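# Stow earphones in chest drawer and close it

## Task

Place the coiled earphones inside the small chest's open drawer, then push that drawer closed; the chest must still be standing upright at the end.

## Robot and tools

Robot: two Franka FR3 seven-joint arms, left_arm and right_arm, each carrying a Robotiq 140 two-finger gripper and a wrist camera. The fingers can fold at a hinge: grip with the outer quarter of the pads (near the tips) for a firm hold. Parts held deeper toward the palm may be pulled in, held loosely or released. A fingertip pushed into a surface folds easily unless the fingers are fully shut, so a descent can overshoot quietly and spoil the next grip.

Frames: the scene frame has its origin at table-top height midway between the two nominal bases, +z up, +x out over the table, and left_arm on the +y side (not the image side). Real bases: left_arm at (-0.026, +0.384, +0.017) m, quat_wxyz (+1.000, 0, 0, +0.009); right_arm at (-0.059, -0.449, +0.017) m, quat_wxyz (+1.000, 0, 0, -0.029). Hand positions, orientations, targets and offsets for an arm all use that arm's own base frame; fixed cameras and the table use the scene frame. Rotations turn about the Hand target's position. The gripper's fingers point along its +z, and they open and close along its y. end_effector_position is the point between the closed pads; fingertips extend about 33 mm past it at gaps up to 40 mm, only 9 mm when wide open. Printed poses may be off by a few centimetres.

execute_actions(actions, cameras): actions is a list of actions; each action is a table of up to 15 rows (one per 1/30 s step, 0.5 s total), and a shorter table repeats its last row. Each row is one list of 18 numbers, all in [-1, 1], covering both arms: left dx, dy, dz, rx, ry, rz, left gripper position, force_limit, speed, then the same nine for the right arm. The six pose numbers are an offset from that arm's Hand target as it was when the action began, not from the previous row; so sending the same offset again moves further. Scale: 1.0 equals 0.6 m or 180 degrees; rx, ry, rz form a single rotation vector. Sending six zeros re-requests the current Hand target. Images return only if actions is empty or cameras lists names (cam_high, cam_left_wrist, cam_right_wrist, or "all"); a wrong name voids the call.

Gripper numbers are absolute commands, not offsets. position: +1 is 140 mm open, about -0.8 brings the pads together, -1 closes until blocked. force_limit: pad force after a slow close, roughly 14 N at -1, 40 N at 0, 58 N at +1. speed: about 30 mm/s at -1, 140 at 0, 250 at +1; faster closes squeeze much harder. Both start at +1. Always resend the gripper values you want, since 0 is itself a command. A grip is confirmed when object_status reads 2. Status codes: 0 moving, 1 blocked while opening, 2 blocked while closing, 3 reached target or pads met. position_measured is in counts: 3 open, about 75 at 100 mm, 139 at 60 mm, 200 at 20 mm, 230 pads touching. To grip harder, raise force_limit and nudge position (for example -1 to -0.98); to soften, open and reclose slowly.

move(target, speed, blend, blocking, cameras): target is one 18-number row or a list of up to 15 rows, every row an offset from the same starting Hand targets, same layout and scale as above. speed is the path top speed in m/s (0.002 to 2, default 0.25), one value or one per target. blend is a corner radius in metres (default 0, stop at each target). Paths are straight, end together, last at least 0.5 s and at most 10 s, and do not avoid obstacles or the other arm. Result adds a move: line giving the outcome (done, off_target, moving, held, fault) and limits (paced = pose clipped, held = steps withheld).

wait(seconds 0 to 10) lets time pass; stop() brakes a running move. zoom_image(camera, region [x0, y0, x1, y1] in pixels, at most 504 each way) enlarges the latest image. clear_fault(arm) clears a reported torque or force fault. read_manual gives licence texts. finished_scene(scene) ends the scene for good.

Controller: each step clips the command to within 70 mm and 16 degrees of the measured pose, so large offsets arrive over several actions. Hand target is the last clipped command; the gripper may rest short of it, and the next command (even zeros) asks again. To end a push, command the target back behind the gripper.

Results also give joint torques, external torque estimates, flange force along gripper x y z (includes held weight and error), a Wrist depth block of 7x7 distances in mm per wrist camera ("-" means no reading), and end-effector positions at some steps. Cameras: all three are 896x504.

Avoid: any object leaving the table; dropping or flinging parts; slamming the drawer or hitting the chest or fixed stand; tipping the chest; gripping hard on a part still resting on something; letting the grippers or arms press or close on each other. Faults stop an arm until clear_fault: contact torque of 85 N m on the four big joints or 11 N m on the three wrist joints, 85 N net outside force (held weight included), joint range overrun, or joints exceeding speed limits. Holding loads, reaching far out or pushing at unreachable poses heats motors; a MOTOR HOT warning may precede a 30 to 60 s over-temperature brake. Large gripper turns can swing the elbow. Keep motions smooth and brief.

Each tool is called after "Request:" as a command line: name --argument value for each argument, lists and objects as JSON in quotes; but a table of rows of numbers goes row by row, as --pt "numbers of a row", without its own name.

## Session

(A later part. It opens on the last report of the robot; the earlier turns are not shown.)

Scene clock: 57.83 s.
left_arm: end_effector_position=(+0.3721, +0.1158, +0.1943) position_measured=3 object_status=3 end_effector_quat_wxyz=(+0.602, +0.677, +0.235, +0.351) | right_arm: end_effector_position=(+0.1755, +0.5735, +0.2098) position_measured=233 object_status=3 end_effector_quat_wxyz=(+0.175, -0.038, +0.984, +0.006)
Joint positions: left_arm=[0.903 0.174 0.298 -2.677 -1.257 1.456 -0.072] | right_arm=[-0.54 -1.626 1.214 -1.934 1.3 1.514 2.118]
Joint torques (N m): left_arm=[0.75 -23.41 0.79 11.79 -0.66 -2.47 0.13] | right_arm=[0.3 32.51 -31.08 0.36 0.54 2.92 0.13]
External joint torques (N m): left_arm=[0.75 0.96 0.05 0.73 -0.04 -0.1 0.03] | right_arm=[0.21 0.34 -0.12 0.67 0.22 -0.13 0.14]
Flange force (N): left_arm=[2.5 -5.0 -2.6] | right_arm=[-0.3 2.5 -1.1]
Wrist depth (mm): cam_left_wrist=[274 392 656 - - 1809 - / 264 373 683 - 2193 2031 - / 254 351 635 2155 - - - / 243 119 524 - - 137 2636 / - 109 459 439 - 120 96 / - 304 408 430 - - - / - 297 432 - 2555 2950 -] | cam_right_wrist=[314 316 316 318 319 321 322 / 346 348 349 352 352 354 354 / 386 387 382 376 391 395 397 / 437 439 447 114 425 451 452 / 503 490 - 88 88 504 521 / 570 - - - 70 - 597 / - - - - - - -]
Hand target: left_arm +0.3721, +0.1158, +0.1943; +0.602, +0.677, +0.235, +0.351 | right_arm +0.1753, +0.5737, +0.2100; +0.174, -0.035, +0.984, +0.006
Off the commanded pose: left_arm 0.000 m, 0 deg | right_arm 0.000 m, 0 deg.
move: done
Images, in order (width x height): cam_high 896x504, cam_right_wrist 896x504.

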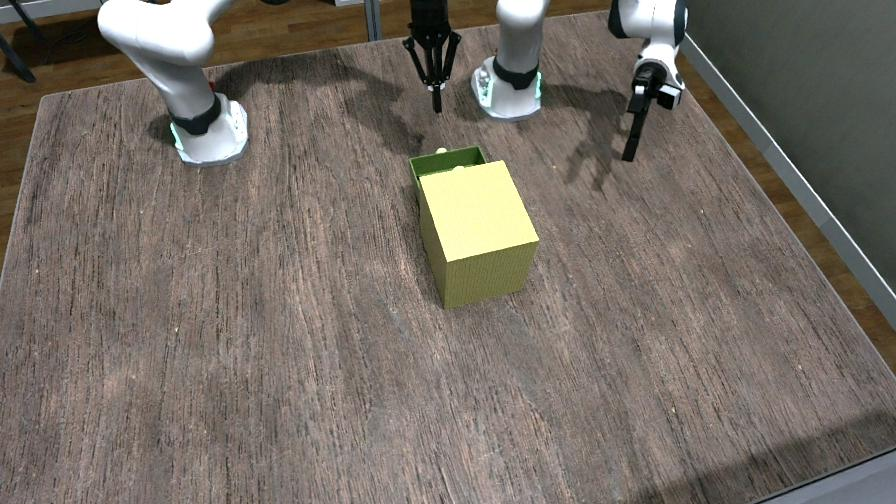

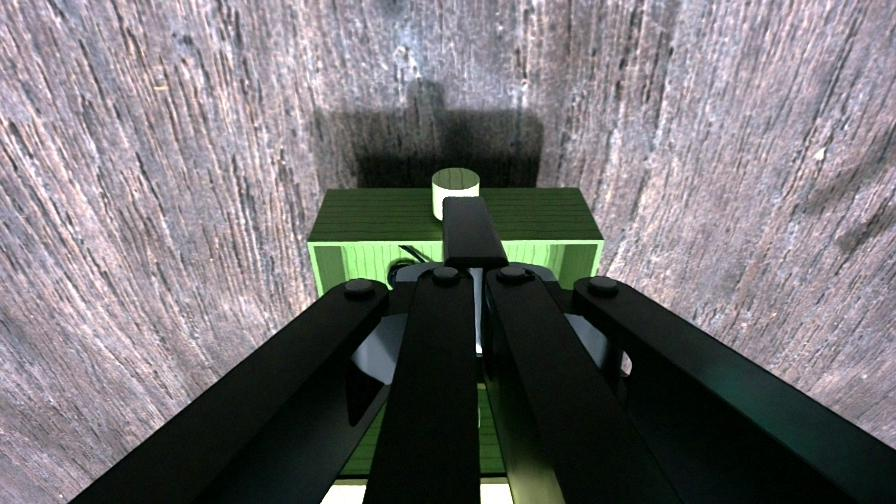

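Request:
move --pt "0 0 0 0 0 0 1 1 1 0 0 -0.1783 0 0 0 -0.9 -0.6 0" --pt "0 0 0 0 0 0 1 1 1 0.2328 0.0163 -0.1783 0 0 0 -0.9 -0.6 0" --speed '[0.2,0.08]' --blend '[0.012,0]' --cameras '["all"]'

Scene clock: 63.03 s.
left_arm: end_effector_position=(+0.3721, +0.1158, +0.1943) position_measured=3 object_status=3 end_effector_quat_wxyz=(+0.602, +0.677, +0.235, +0.351) | right_arm: end_effector_position=(+0.3145, +0.5820, +0.1020) position_measured=233 object_status=3 end_effector_quat_wxyz=(+0.173, -0.032, +0.984, +0.005)
Joint positions: left_arm=[0.903 0.174 0.298 -2.677 -1.257 1.456 -0.072] | right_arm=[-0.807 -1.73 1.386 -1.864 1.526 1.666 1.994]
Joint velocities: left_arm=[within noise] | right_arm=[0.001 -0.001 -0.001 0.002 0 -0.001 -0.005]
Joint torques (N m): left_arm=[0.66 -23.4 0.7 11.76 -0.66 -2.48 0.13] | right_arm=[0.08 34.56 -32.3 -3.25 1.04 3.4 -0.3]
External joint torques (N m): left_arm=[0.63 1.05 -0.08 0.67 -0.04 -0.1 0.02] | right_arm=[0.19 0.45 -0.15 0.68 0.55 0.3 -0.29]
Flange force (N): left_arm=[2.6 -5.3 -2.2] | right_arm=[-1.2 1.6 0.5]
Wrist depth (mm): cam_left_wrist=[274 390 650 - - 2082 1745 / 265 374 685 1998 - - - / 255 352 627 2155 2478 - - / 243 118 525 - - 137 - / - 109 485 478 4062 120 96 / - 305 445 432 3442 3137 - / - 296 435 528 - - -] | cam_right_wrist=[213 214 216 217 218 218 219 / 235 236 238 240 240 241 242 / 262 263 265 262 267 269 270 / 295 297 254 123 245 305 307 / 339 332 - 88 88 342 353 / 383 - - - 70 - 405 / - - - - - - -]
Hand target: left_arm +0.3721, +0.1158, +0.1943; +0.602, +0.677, +0.235, +0.351 | right_arm +0.3149, +0.5834, +0.1030; +0.174, -0.035, +0.984, +0.006
Off the commanded pose: left_arm 0.000 m, 0 deg | right_arm 0.002 m, 0 deg.
move: done

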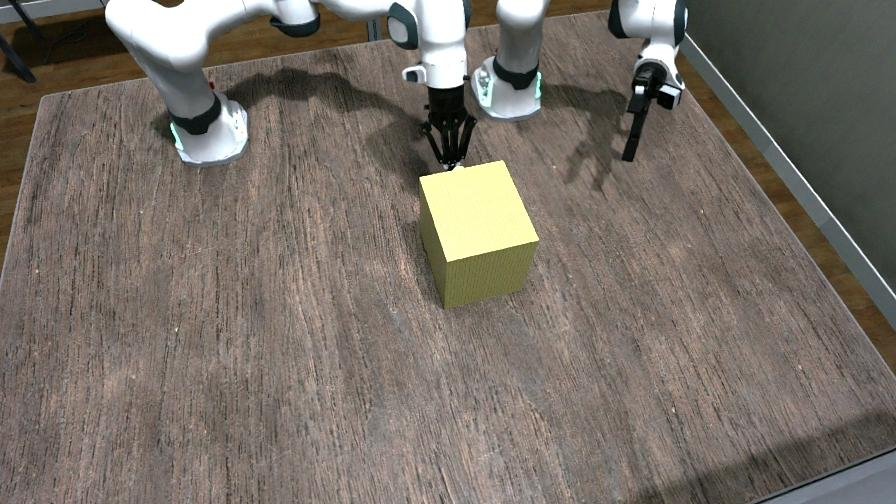

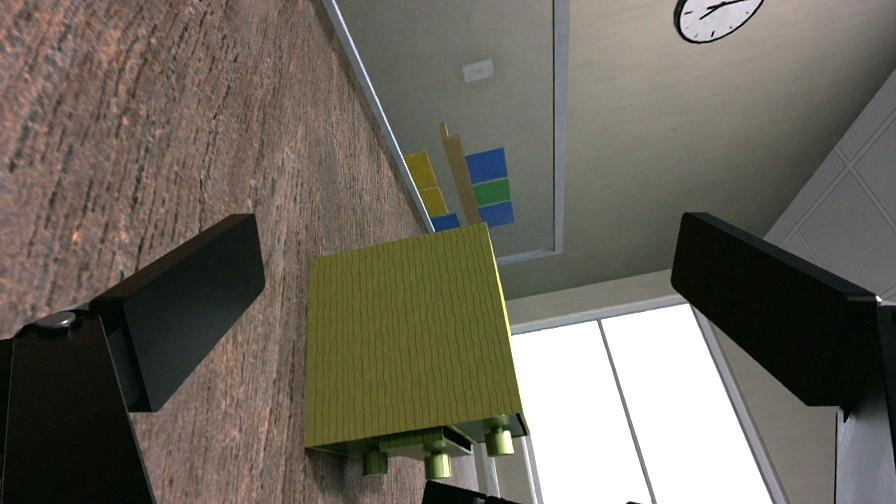

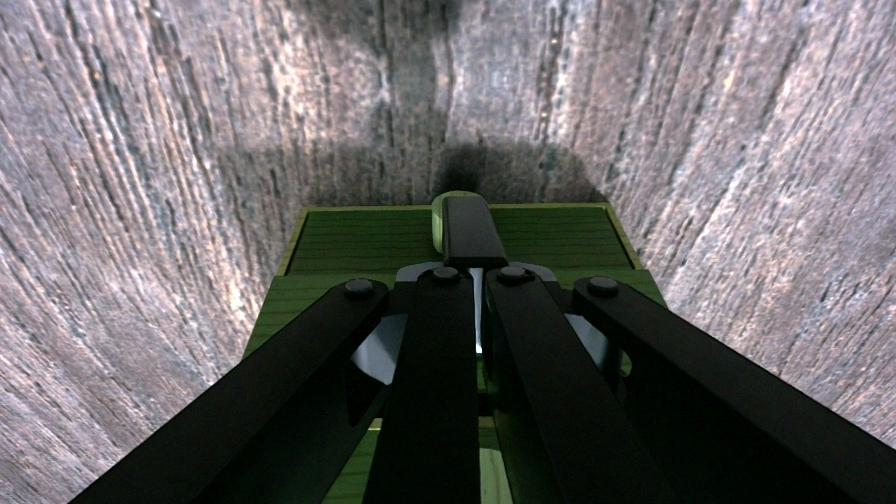

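Request:
move --target '[0,0,0,0,0,0,1,1,1,0.0216,0.0015,0,0,0,0,-0.9,-0.6,0]' --speed 0.05 --cameras '["cam_left_wrist","cam_high"]'

Scene clock: 64.93 s.
left_arm: end_effector_position=(+0.3721, +0.1158, +0.1943) position_measured=3 object_status=3 end_effector_quat_wxyz=(+0.602, +0.677, +0.235, +0.351) | right_arm: end_effector_position=(+0.3270, +0.5826, +0.1013) position_measured=233 object_status=3 end_effector_quat_wxyz=(+0.173, -0.032, +0.984, +0.004)
Joint positions: left_arm=[0.903 0.174 0.298 -2.677 -1.257 1.456 -0.072] | right_arm=[-0.84 -1.728 1.386 -1.843 1.533 1.669 1.983]
Joint velocities: left_arm=[within noise] | right_arm=[0 -0.001 0 0.002 0.002 0.001 -0.006]
Joint torques (N m): left_arm=[0.7 -23.46 0.78 11.78 -0.64 -2.47 0.13] | right_arm=[-0.18 35.23 -32.73 -3.26 0.92 3.47 -0.24]
External joint torques (N m): left_arm=[0.72 0.95 0.05 0.7 -0.02 -0.09 0.03] | right_arm=[-0.18 0.62 -0.63 0.7 0.42 0.39 -0.23]
Flange force (N): left_arm=[2.4 -4.9 -2.5] | right_arm=[-2.5 2.6 -0.2]
Wrist depth (mm): cam_left_wrist=[274 390 683 1620 1697 1906 - / 265 375 675 - 2082 - - / 255 351 634 2253 - 2503 3059 / 244 118 517 504 - 137 106 / - 109 482 466 - 120 96 / - 304 445 438 3097 - - / - 297 435 475 - 3218 -] | cam_right_wrist=[212 214 215 216 217 217 218 / 235 236 237 238 240 241 241 / 261 263 258 254 262 268 269 / 294 297 234 123 224 303 306 / 340 330 - 88 88 340 353 / 384 - - - 70 - 404 / - - - - - - -]
Hand target: left_arm +0.3721, +0.1158, +0.1943; +0.602, +0.677, +0.235, +0.351 | right_arm +0.3279, +0.5843, +0.1030; +0.174, -0.035, +0.984, +0.006
Off the commanded pose: left_arm 0.000 m, 0 deg | right_arm 0.003 m, 0 deg.
move: done
Images, in order (width x height): cam_high 896x504, cam_left_wrist 896x504.

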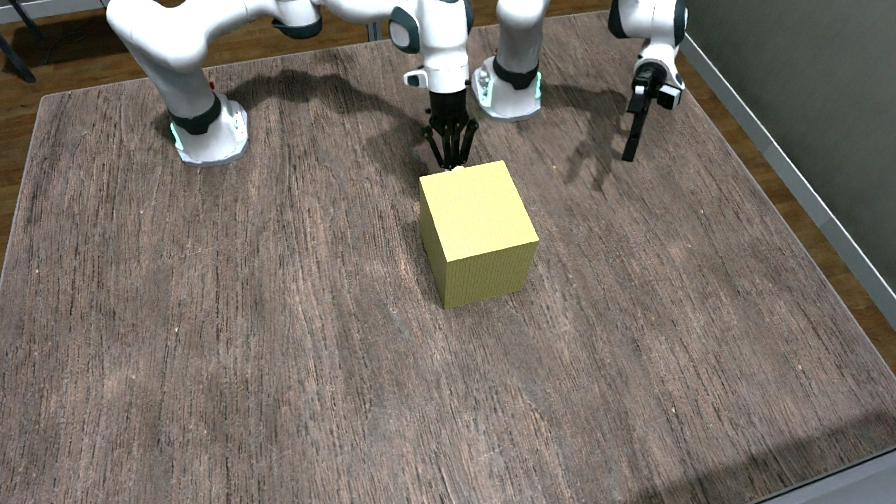

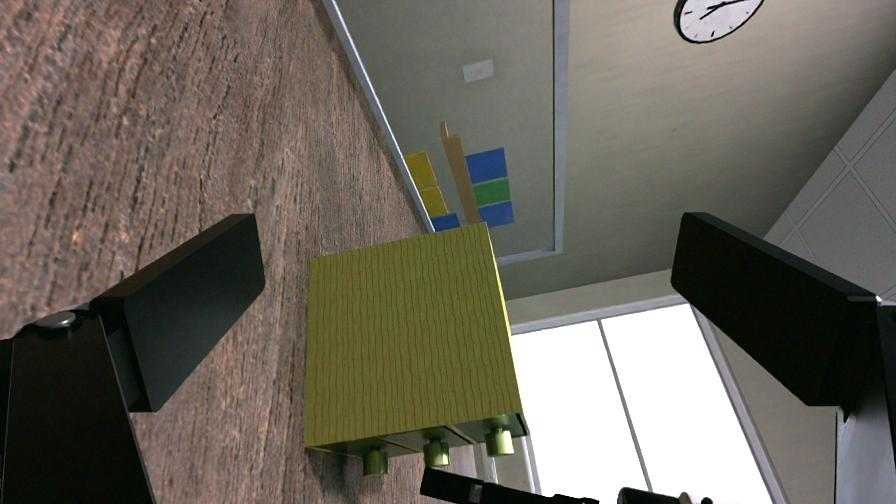

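Request:
move --target '[0,0,0,0,0,0,1,1,1,0.0083,0.0006,0,0,0,0,-0.9,-0.6,0]' --speed 0.03 --cameras '["cam_left_wrist"]'

Request:
zoom_image --camera "cam_left_wrist" --region '[290, 380, 540, 504]'

Scene clock: 65.93 s.
left_arm: end_effector_position=(+0.3721, +0.1158, +0.1943) position_measured=3 object_status=3 end_effector_quat_wxyz=(+0.602, +0.677, +0.235, +0.351) | right_arm: end_effector_position=(+0.3282, +0.5845, +0.1013) position_measured=233 object_status=3 end_effector_quat_wxyz=(+0.171, -0.034, +0.985, +0.004)
Joint positions: left_arm=[0.903 0.174 0.298 -2.677 -1.257 1.456 -0.072] | right_arm=[-0.849 -1.727 1.384 -1.834 1.536 1.665 1.978]
Joint velocities: left_arm=[within noise] | right_arm=[-0.002 -0.002 -0.003 0.001 0.004 -0.006 -0.004]
Joint torques (N m): left_arm=[0.71 -23.41 0.79 11.78 -0.65 -2.47 0.13] | right_arm=[-2.05 34.42 -32.25 -3.85 1.14 4.21 -0.26]
External joint torques (N m): left_arm=[0.7 0.98 0.03 0.7 -0.03 -0.09 0.03] | right_arm=[-2.18 -0.53 -0.03 0.06 0.63 1.13 -0.25]
Flange force (N): left_arm=[2.5 -5.1 -2.5] | right_arm=[-5.4 3.0 3.6]
Wrist depth (mm): cam_left_wrist=[274 391 661 - - 1599 - / 264 375 677 - - - 2528 / 255 350 627 2174 - 1967 - / 243 118 521 512 3442 137 - / - 109 448 467 - 120 96 / - 305 442 430 3097 - - / - 297 435 649 3304 - -] | cam_right_wrist=[213 214 215 216 217 217 218 / 235 236 238 239 240 240 241 / 261 263 258 254 262 268 269 / 294 297 - 123 223 302 305 / 338 331 - 88 88 340 351 / 382 - - - 70 - 401 / - - - - - - -]
Hand target: left_arm +0.3721, +0.1158, +0.1943; +0.602, +0.677, +0.235, +0.351 | right_arm +0.3329, +0.5847, +0.1030; +0.174, -0.035, +0.984, +0.006
Off the commanded pose: left_arm 0.000 m, 0 deg | right_arm 0.005 m, 0 deg.
move: off_target (right_arm)
Images, in order (width x height): cam_left_wrist 896x504.

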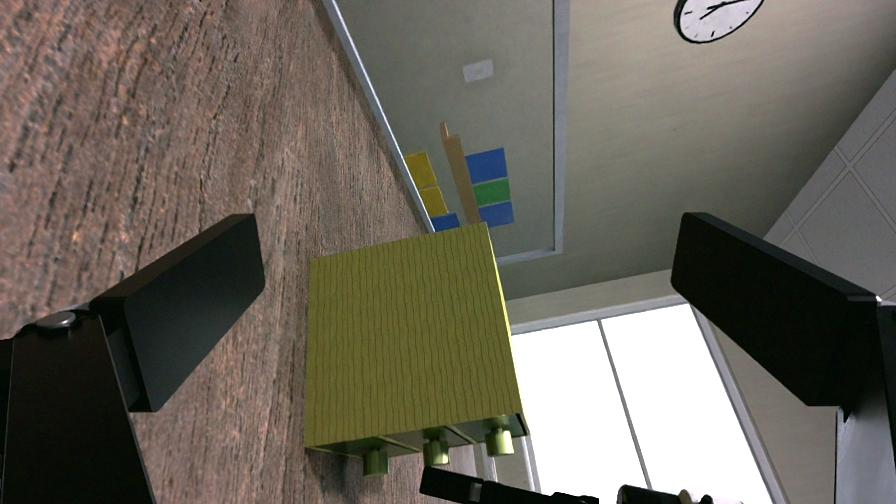

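Scaled by 2.016 from the camera's 896x504 image, which has a finer 1280x720 frame.

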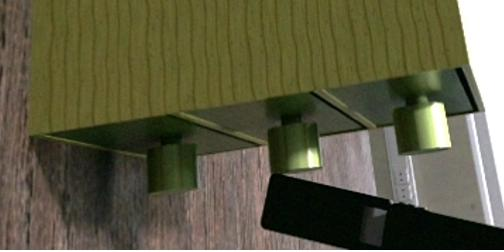

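Request:
move --target '[0,0,0,0,0,0,1,1,1,0.0083,0.0006,0,0,0,0,-0.9,-0.6,0]' --speed 0.03 --cameras '["cam_left_wrist"]'

Request:
zoom_image --camera "cam_left_wrist" --region '[290, 380, 540, 504]'

Scene clock: 67.13 s.
left_arm: end_effector_position=(+0.3721, +0.1158, +0.1943) position_measured=3 object_status=3 end_effector_quat_wxyz=(+0.602, +0.677, +0.235, +0.351) | right_arm: end_effector_position=(+0.3298, +0.5866, +0.1013) position_measured=233 object_status=3 end_effector_quat_wxyz=(+0.168, -0.036, +0.985, +0.006)
Joint positions: left_arm=[0.903 0.174 0.298 -2.677 -1.257 1.456 -0.072] | right_arm=[-0.86 -1.728 1.38 -1.824 1.544 1.658 1.974]
Joint velocities: left_arm=[within noise] | right_arm=[-0.001 -0.004 -0.004 -0.001 0.004 -0.003 -0.003]
Joint torques (N m): left_arm=[0.7 -23.36 0.8 11.74 -0.66 -2.48 0.1] | right_arm=[-3.95 34.21 -32.32 -4.51 0.73 4.71 -0.31]
External joint torques (N m): left_arm=[0.72 1.04 0.06 0.69 -0.04 -0.1 0] | right_arm=[-4.02 -1.18 0 -0.48 0.21 1.61 -0.3]
Flange force (N): left_arm=[2.5 -5.2 -2.6] | right_arm=[-8.8 3.9 4.9]
Wrist depth (mm): cam_left_wrist=[275 390 683 - 1652 1783 2048 / 264 376 673 - 1906 - - / 255 352 626 2273 2406 - - / 244 118 525 509 3059 137 2453 / - 109 480 473 - 120 96 / - 306 446 436 - 2881 - / - 296 432 654 - - -] | cam_right_wrist=[212 214 215 216 218 218 219 / 235 236 237 239 240 241 241 / 260 262 258 254 262 269 270 / 293 295 230 123 224 302 305 / 338 328 - 88 88 338 351 / 379 - - - 70 - 403 / - - - - - - -]
Hand target: left_arm +0.3721, +0.1158, +0.1943; +0.602, +0.677, +0.235, +0.351 | right_arm +0.3379, +0.5851, +0.1030; +0.174, -0.035, +0.984, +0.006
Off the commanded pose: left_arm 0.000 m, 0 deg | right_arm 0.008 m, 1 deg.
move: off_target (right_arm)
Images, in order (width x height): cam_left_wrist 896x504.

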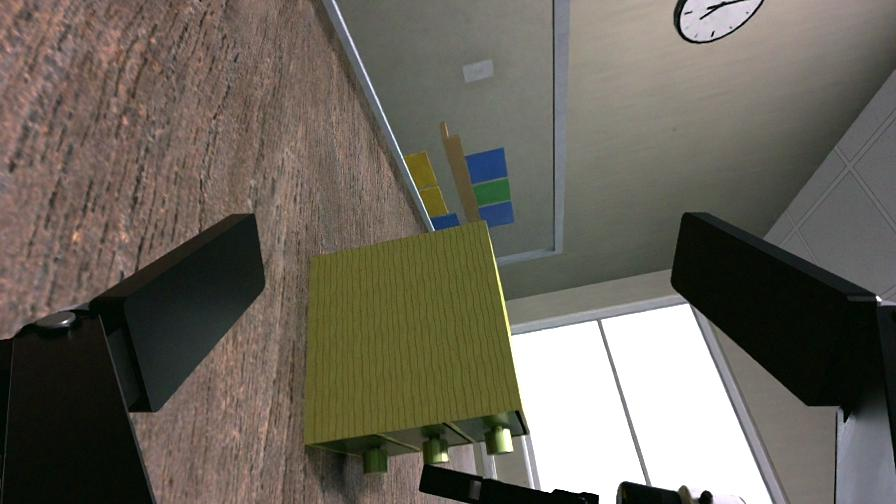

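Scaled by 2.016 from the camera's 896x504 image, which has a finer 1280x720 frame.

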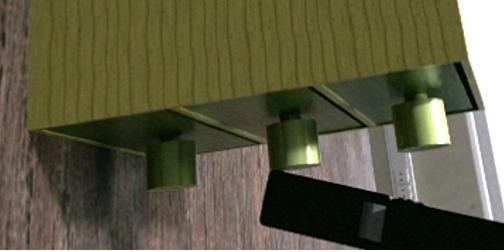

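Request:
move --pt "0 0 0 0 0 0 1 1 1 -0.025 -0.0015 0 0 0 0 -0.9 -0.6 0" --pt "0 0 0 0 0 0 1 1 1 -0.16 -0.011 0.0 0 0 0 -0.9 -0.6 0" --speed '[0.05,0.2]' --blend '[0.005,0]' --cameras '["cam_high","cam_left_wrist","cam_right_wrist"]'

Request:
zoom_image --camera "cam_left_wrist" --region '[290, 380, 540, 504]'

Request:
zoom_image --camera "cam_high" --region '[380, 130, 580, 320]'

Scene clock: 69.30 s.
left_arm: end_effector_position=(+0.3721, +0.1158, +0.1943) position_measured=3 object_status=3 end_effector_quat_wxyz=(+0.602, +0.677, +0.235, +0.351) | right_arm: end_effector_position=(+0.2413, +0.5801, +0.1034) position_measured=233 object_status=3 end_effector_quat_wxyz=(+0.174, -0.039, +0.984, +0.007)
Joint positions: left_arm=[0.903 0.174 0.298 -2.677 -1.257 1.456 -0.072] | right_arm=[-0.632 -1.761 1.375 -1.961 1.512 1.63 2.056]
Joint velocities: left_arm=[within noise] | right_arm=[-0.001 0.001 0 0 0 0 0.006]
Joint torques (N m): left_arm=[0.7 -23.47 0.75 11.76 -0.64 -2.46 0.11] | right_arm=[0.36 32.13 -31.89 -4.43 0.32 2.78 0.28]
External joint torques (N m): left_arm=[0.7 0.91 0 0.72 -0.02 -0.09 0] | right_arm=[0.22 0.44 -0.24 -0.37 -0.12 -0.28 0.29]
Flange force (N): left_arm=[2.5 -4.8 -2.4] | right_arm=[0.9 -1.0 -1.4]
Wrist depth (mm): cam_left_wrist=[275 391 673 - - 1835 1835 / 264 378 675 - - 1951 - / 255 351 631 2100 - - - / 244 118 517 506 4505 137 - / - 110 483 469 3872 120 96 / - 306 444 435 - - - / - 296 437 995 - 2881 -] | cam_right_wrist=[214 215 216 217 218 219 219 / 236 237 238 240 241 242 243 / 262 264 266 266 269 270 272 / 297 298 299 124 297 306 309 / 341 333 - 88 88 344 356 / 386 - - - 70 - 410 / - - - - - - -]
Hand target: left_arm +0.3721, +0.1158, +0.1943; +0.602, +0.677, +0.235, +0.351 | right_arm +0.2419, +0.5785, +0.1030; +0.174, -0.035, +0.984, +0.006
Off the commanded pose: left_arm 0.000 m, 0 deg | right_arm 0.002 m, 1 deg.
move: done

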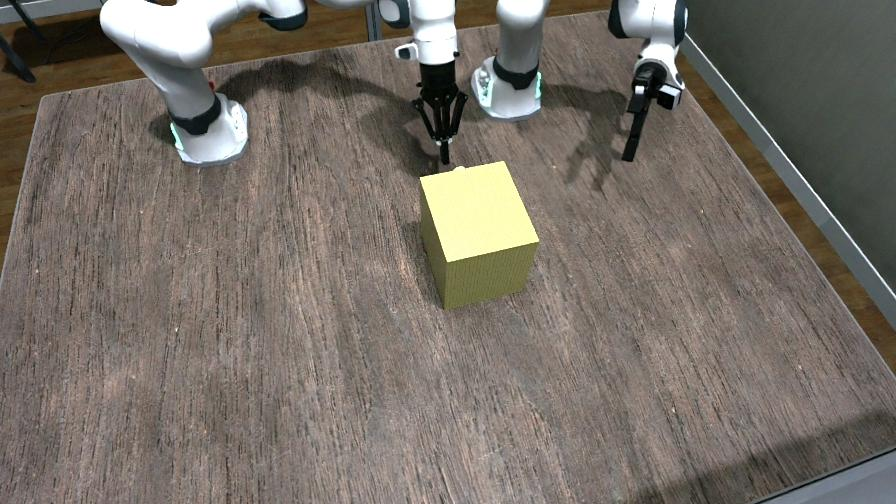

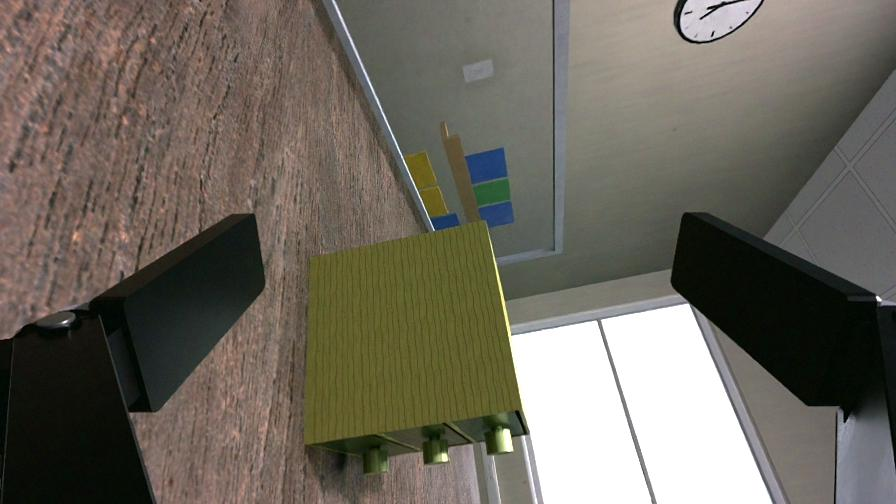

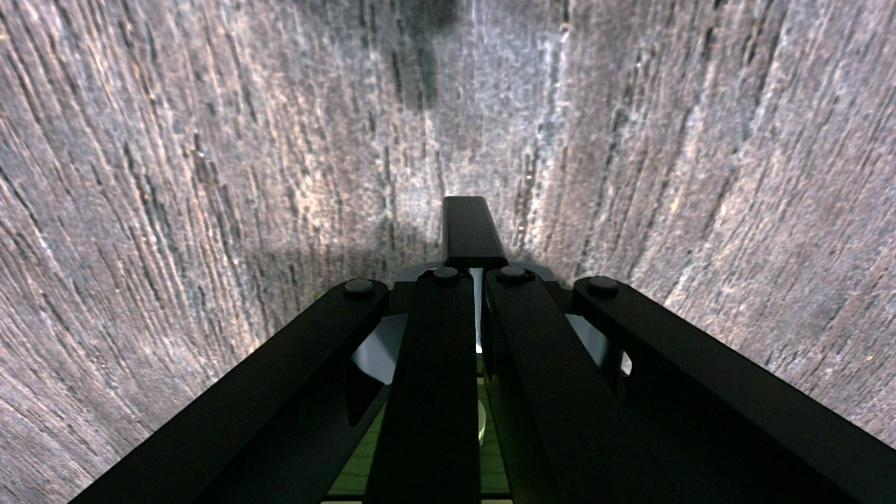

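Scaled by 2.016 from the camera's 896x504 image, which has a finer 1280x720 frame.

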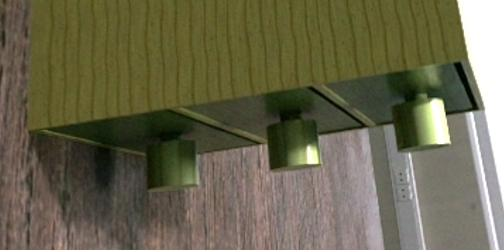

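Scaled by 2.520 from the camera's 896x504 image, which has a finer 1280x720 frame.

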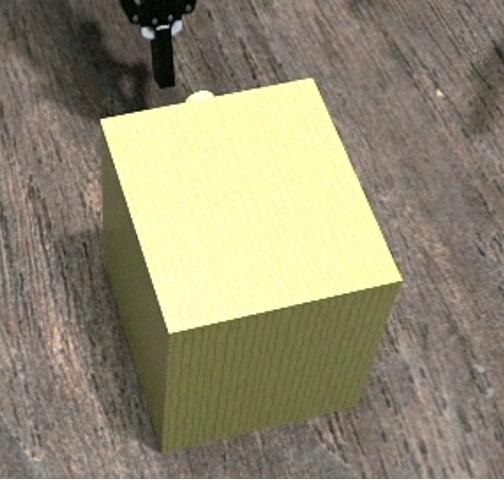

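Request:
finished_scene --scene 2

The scene is finished: the task was done.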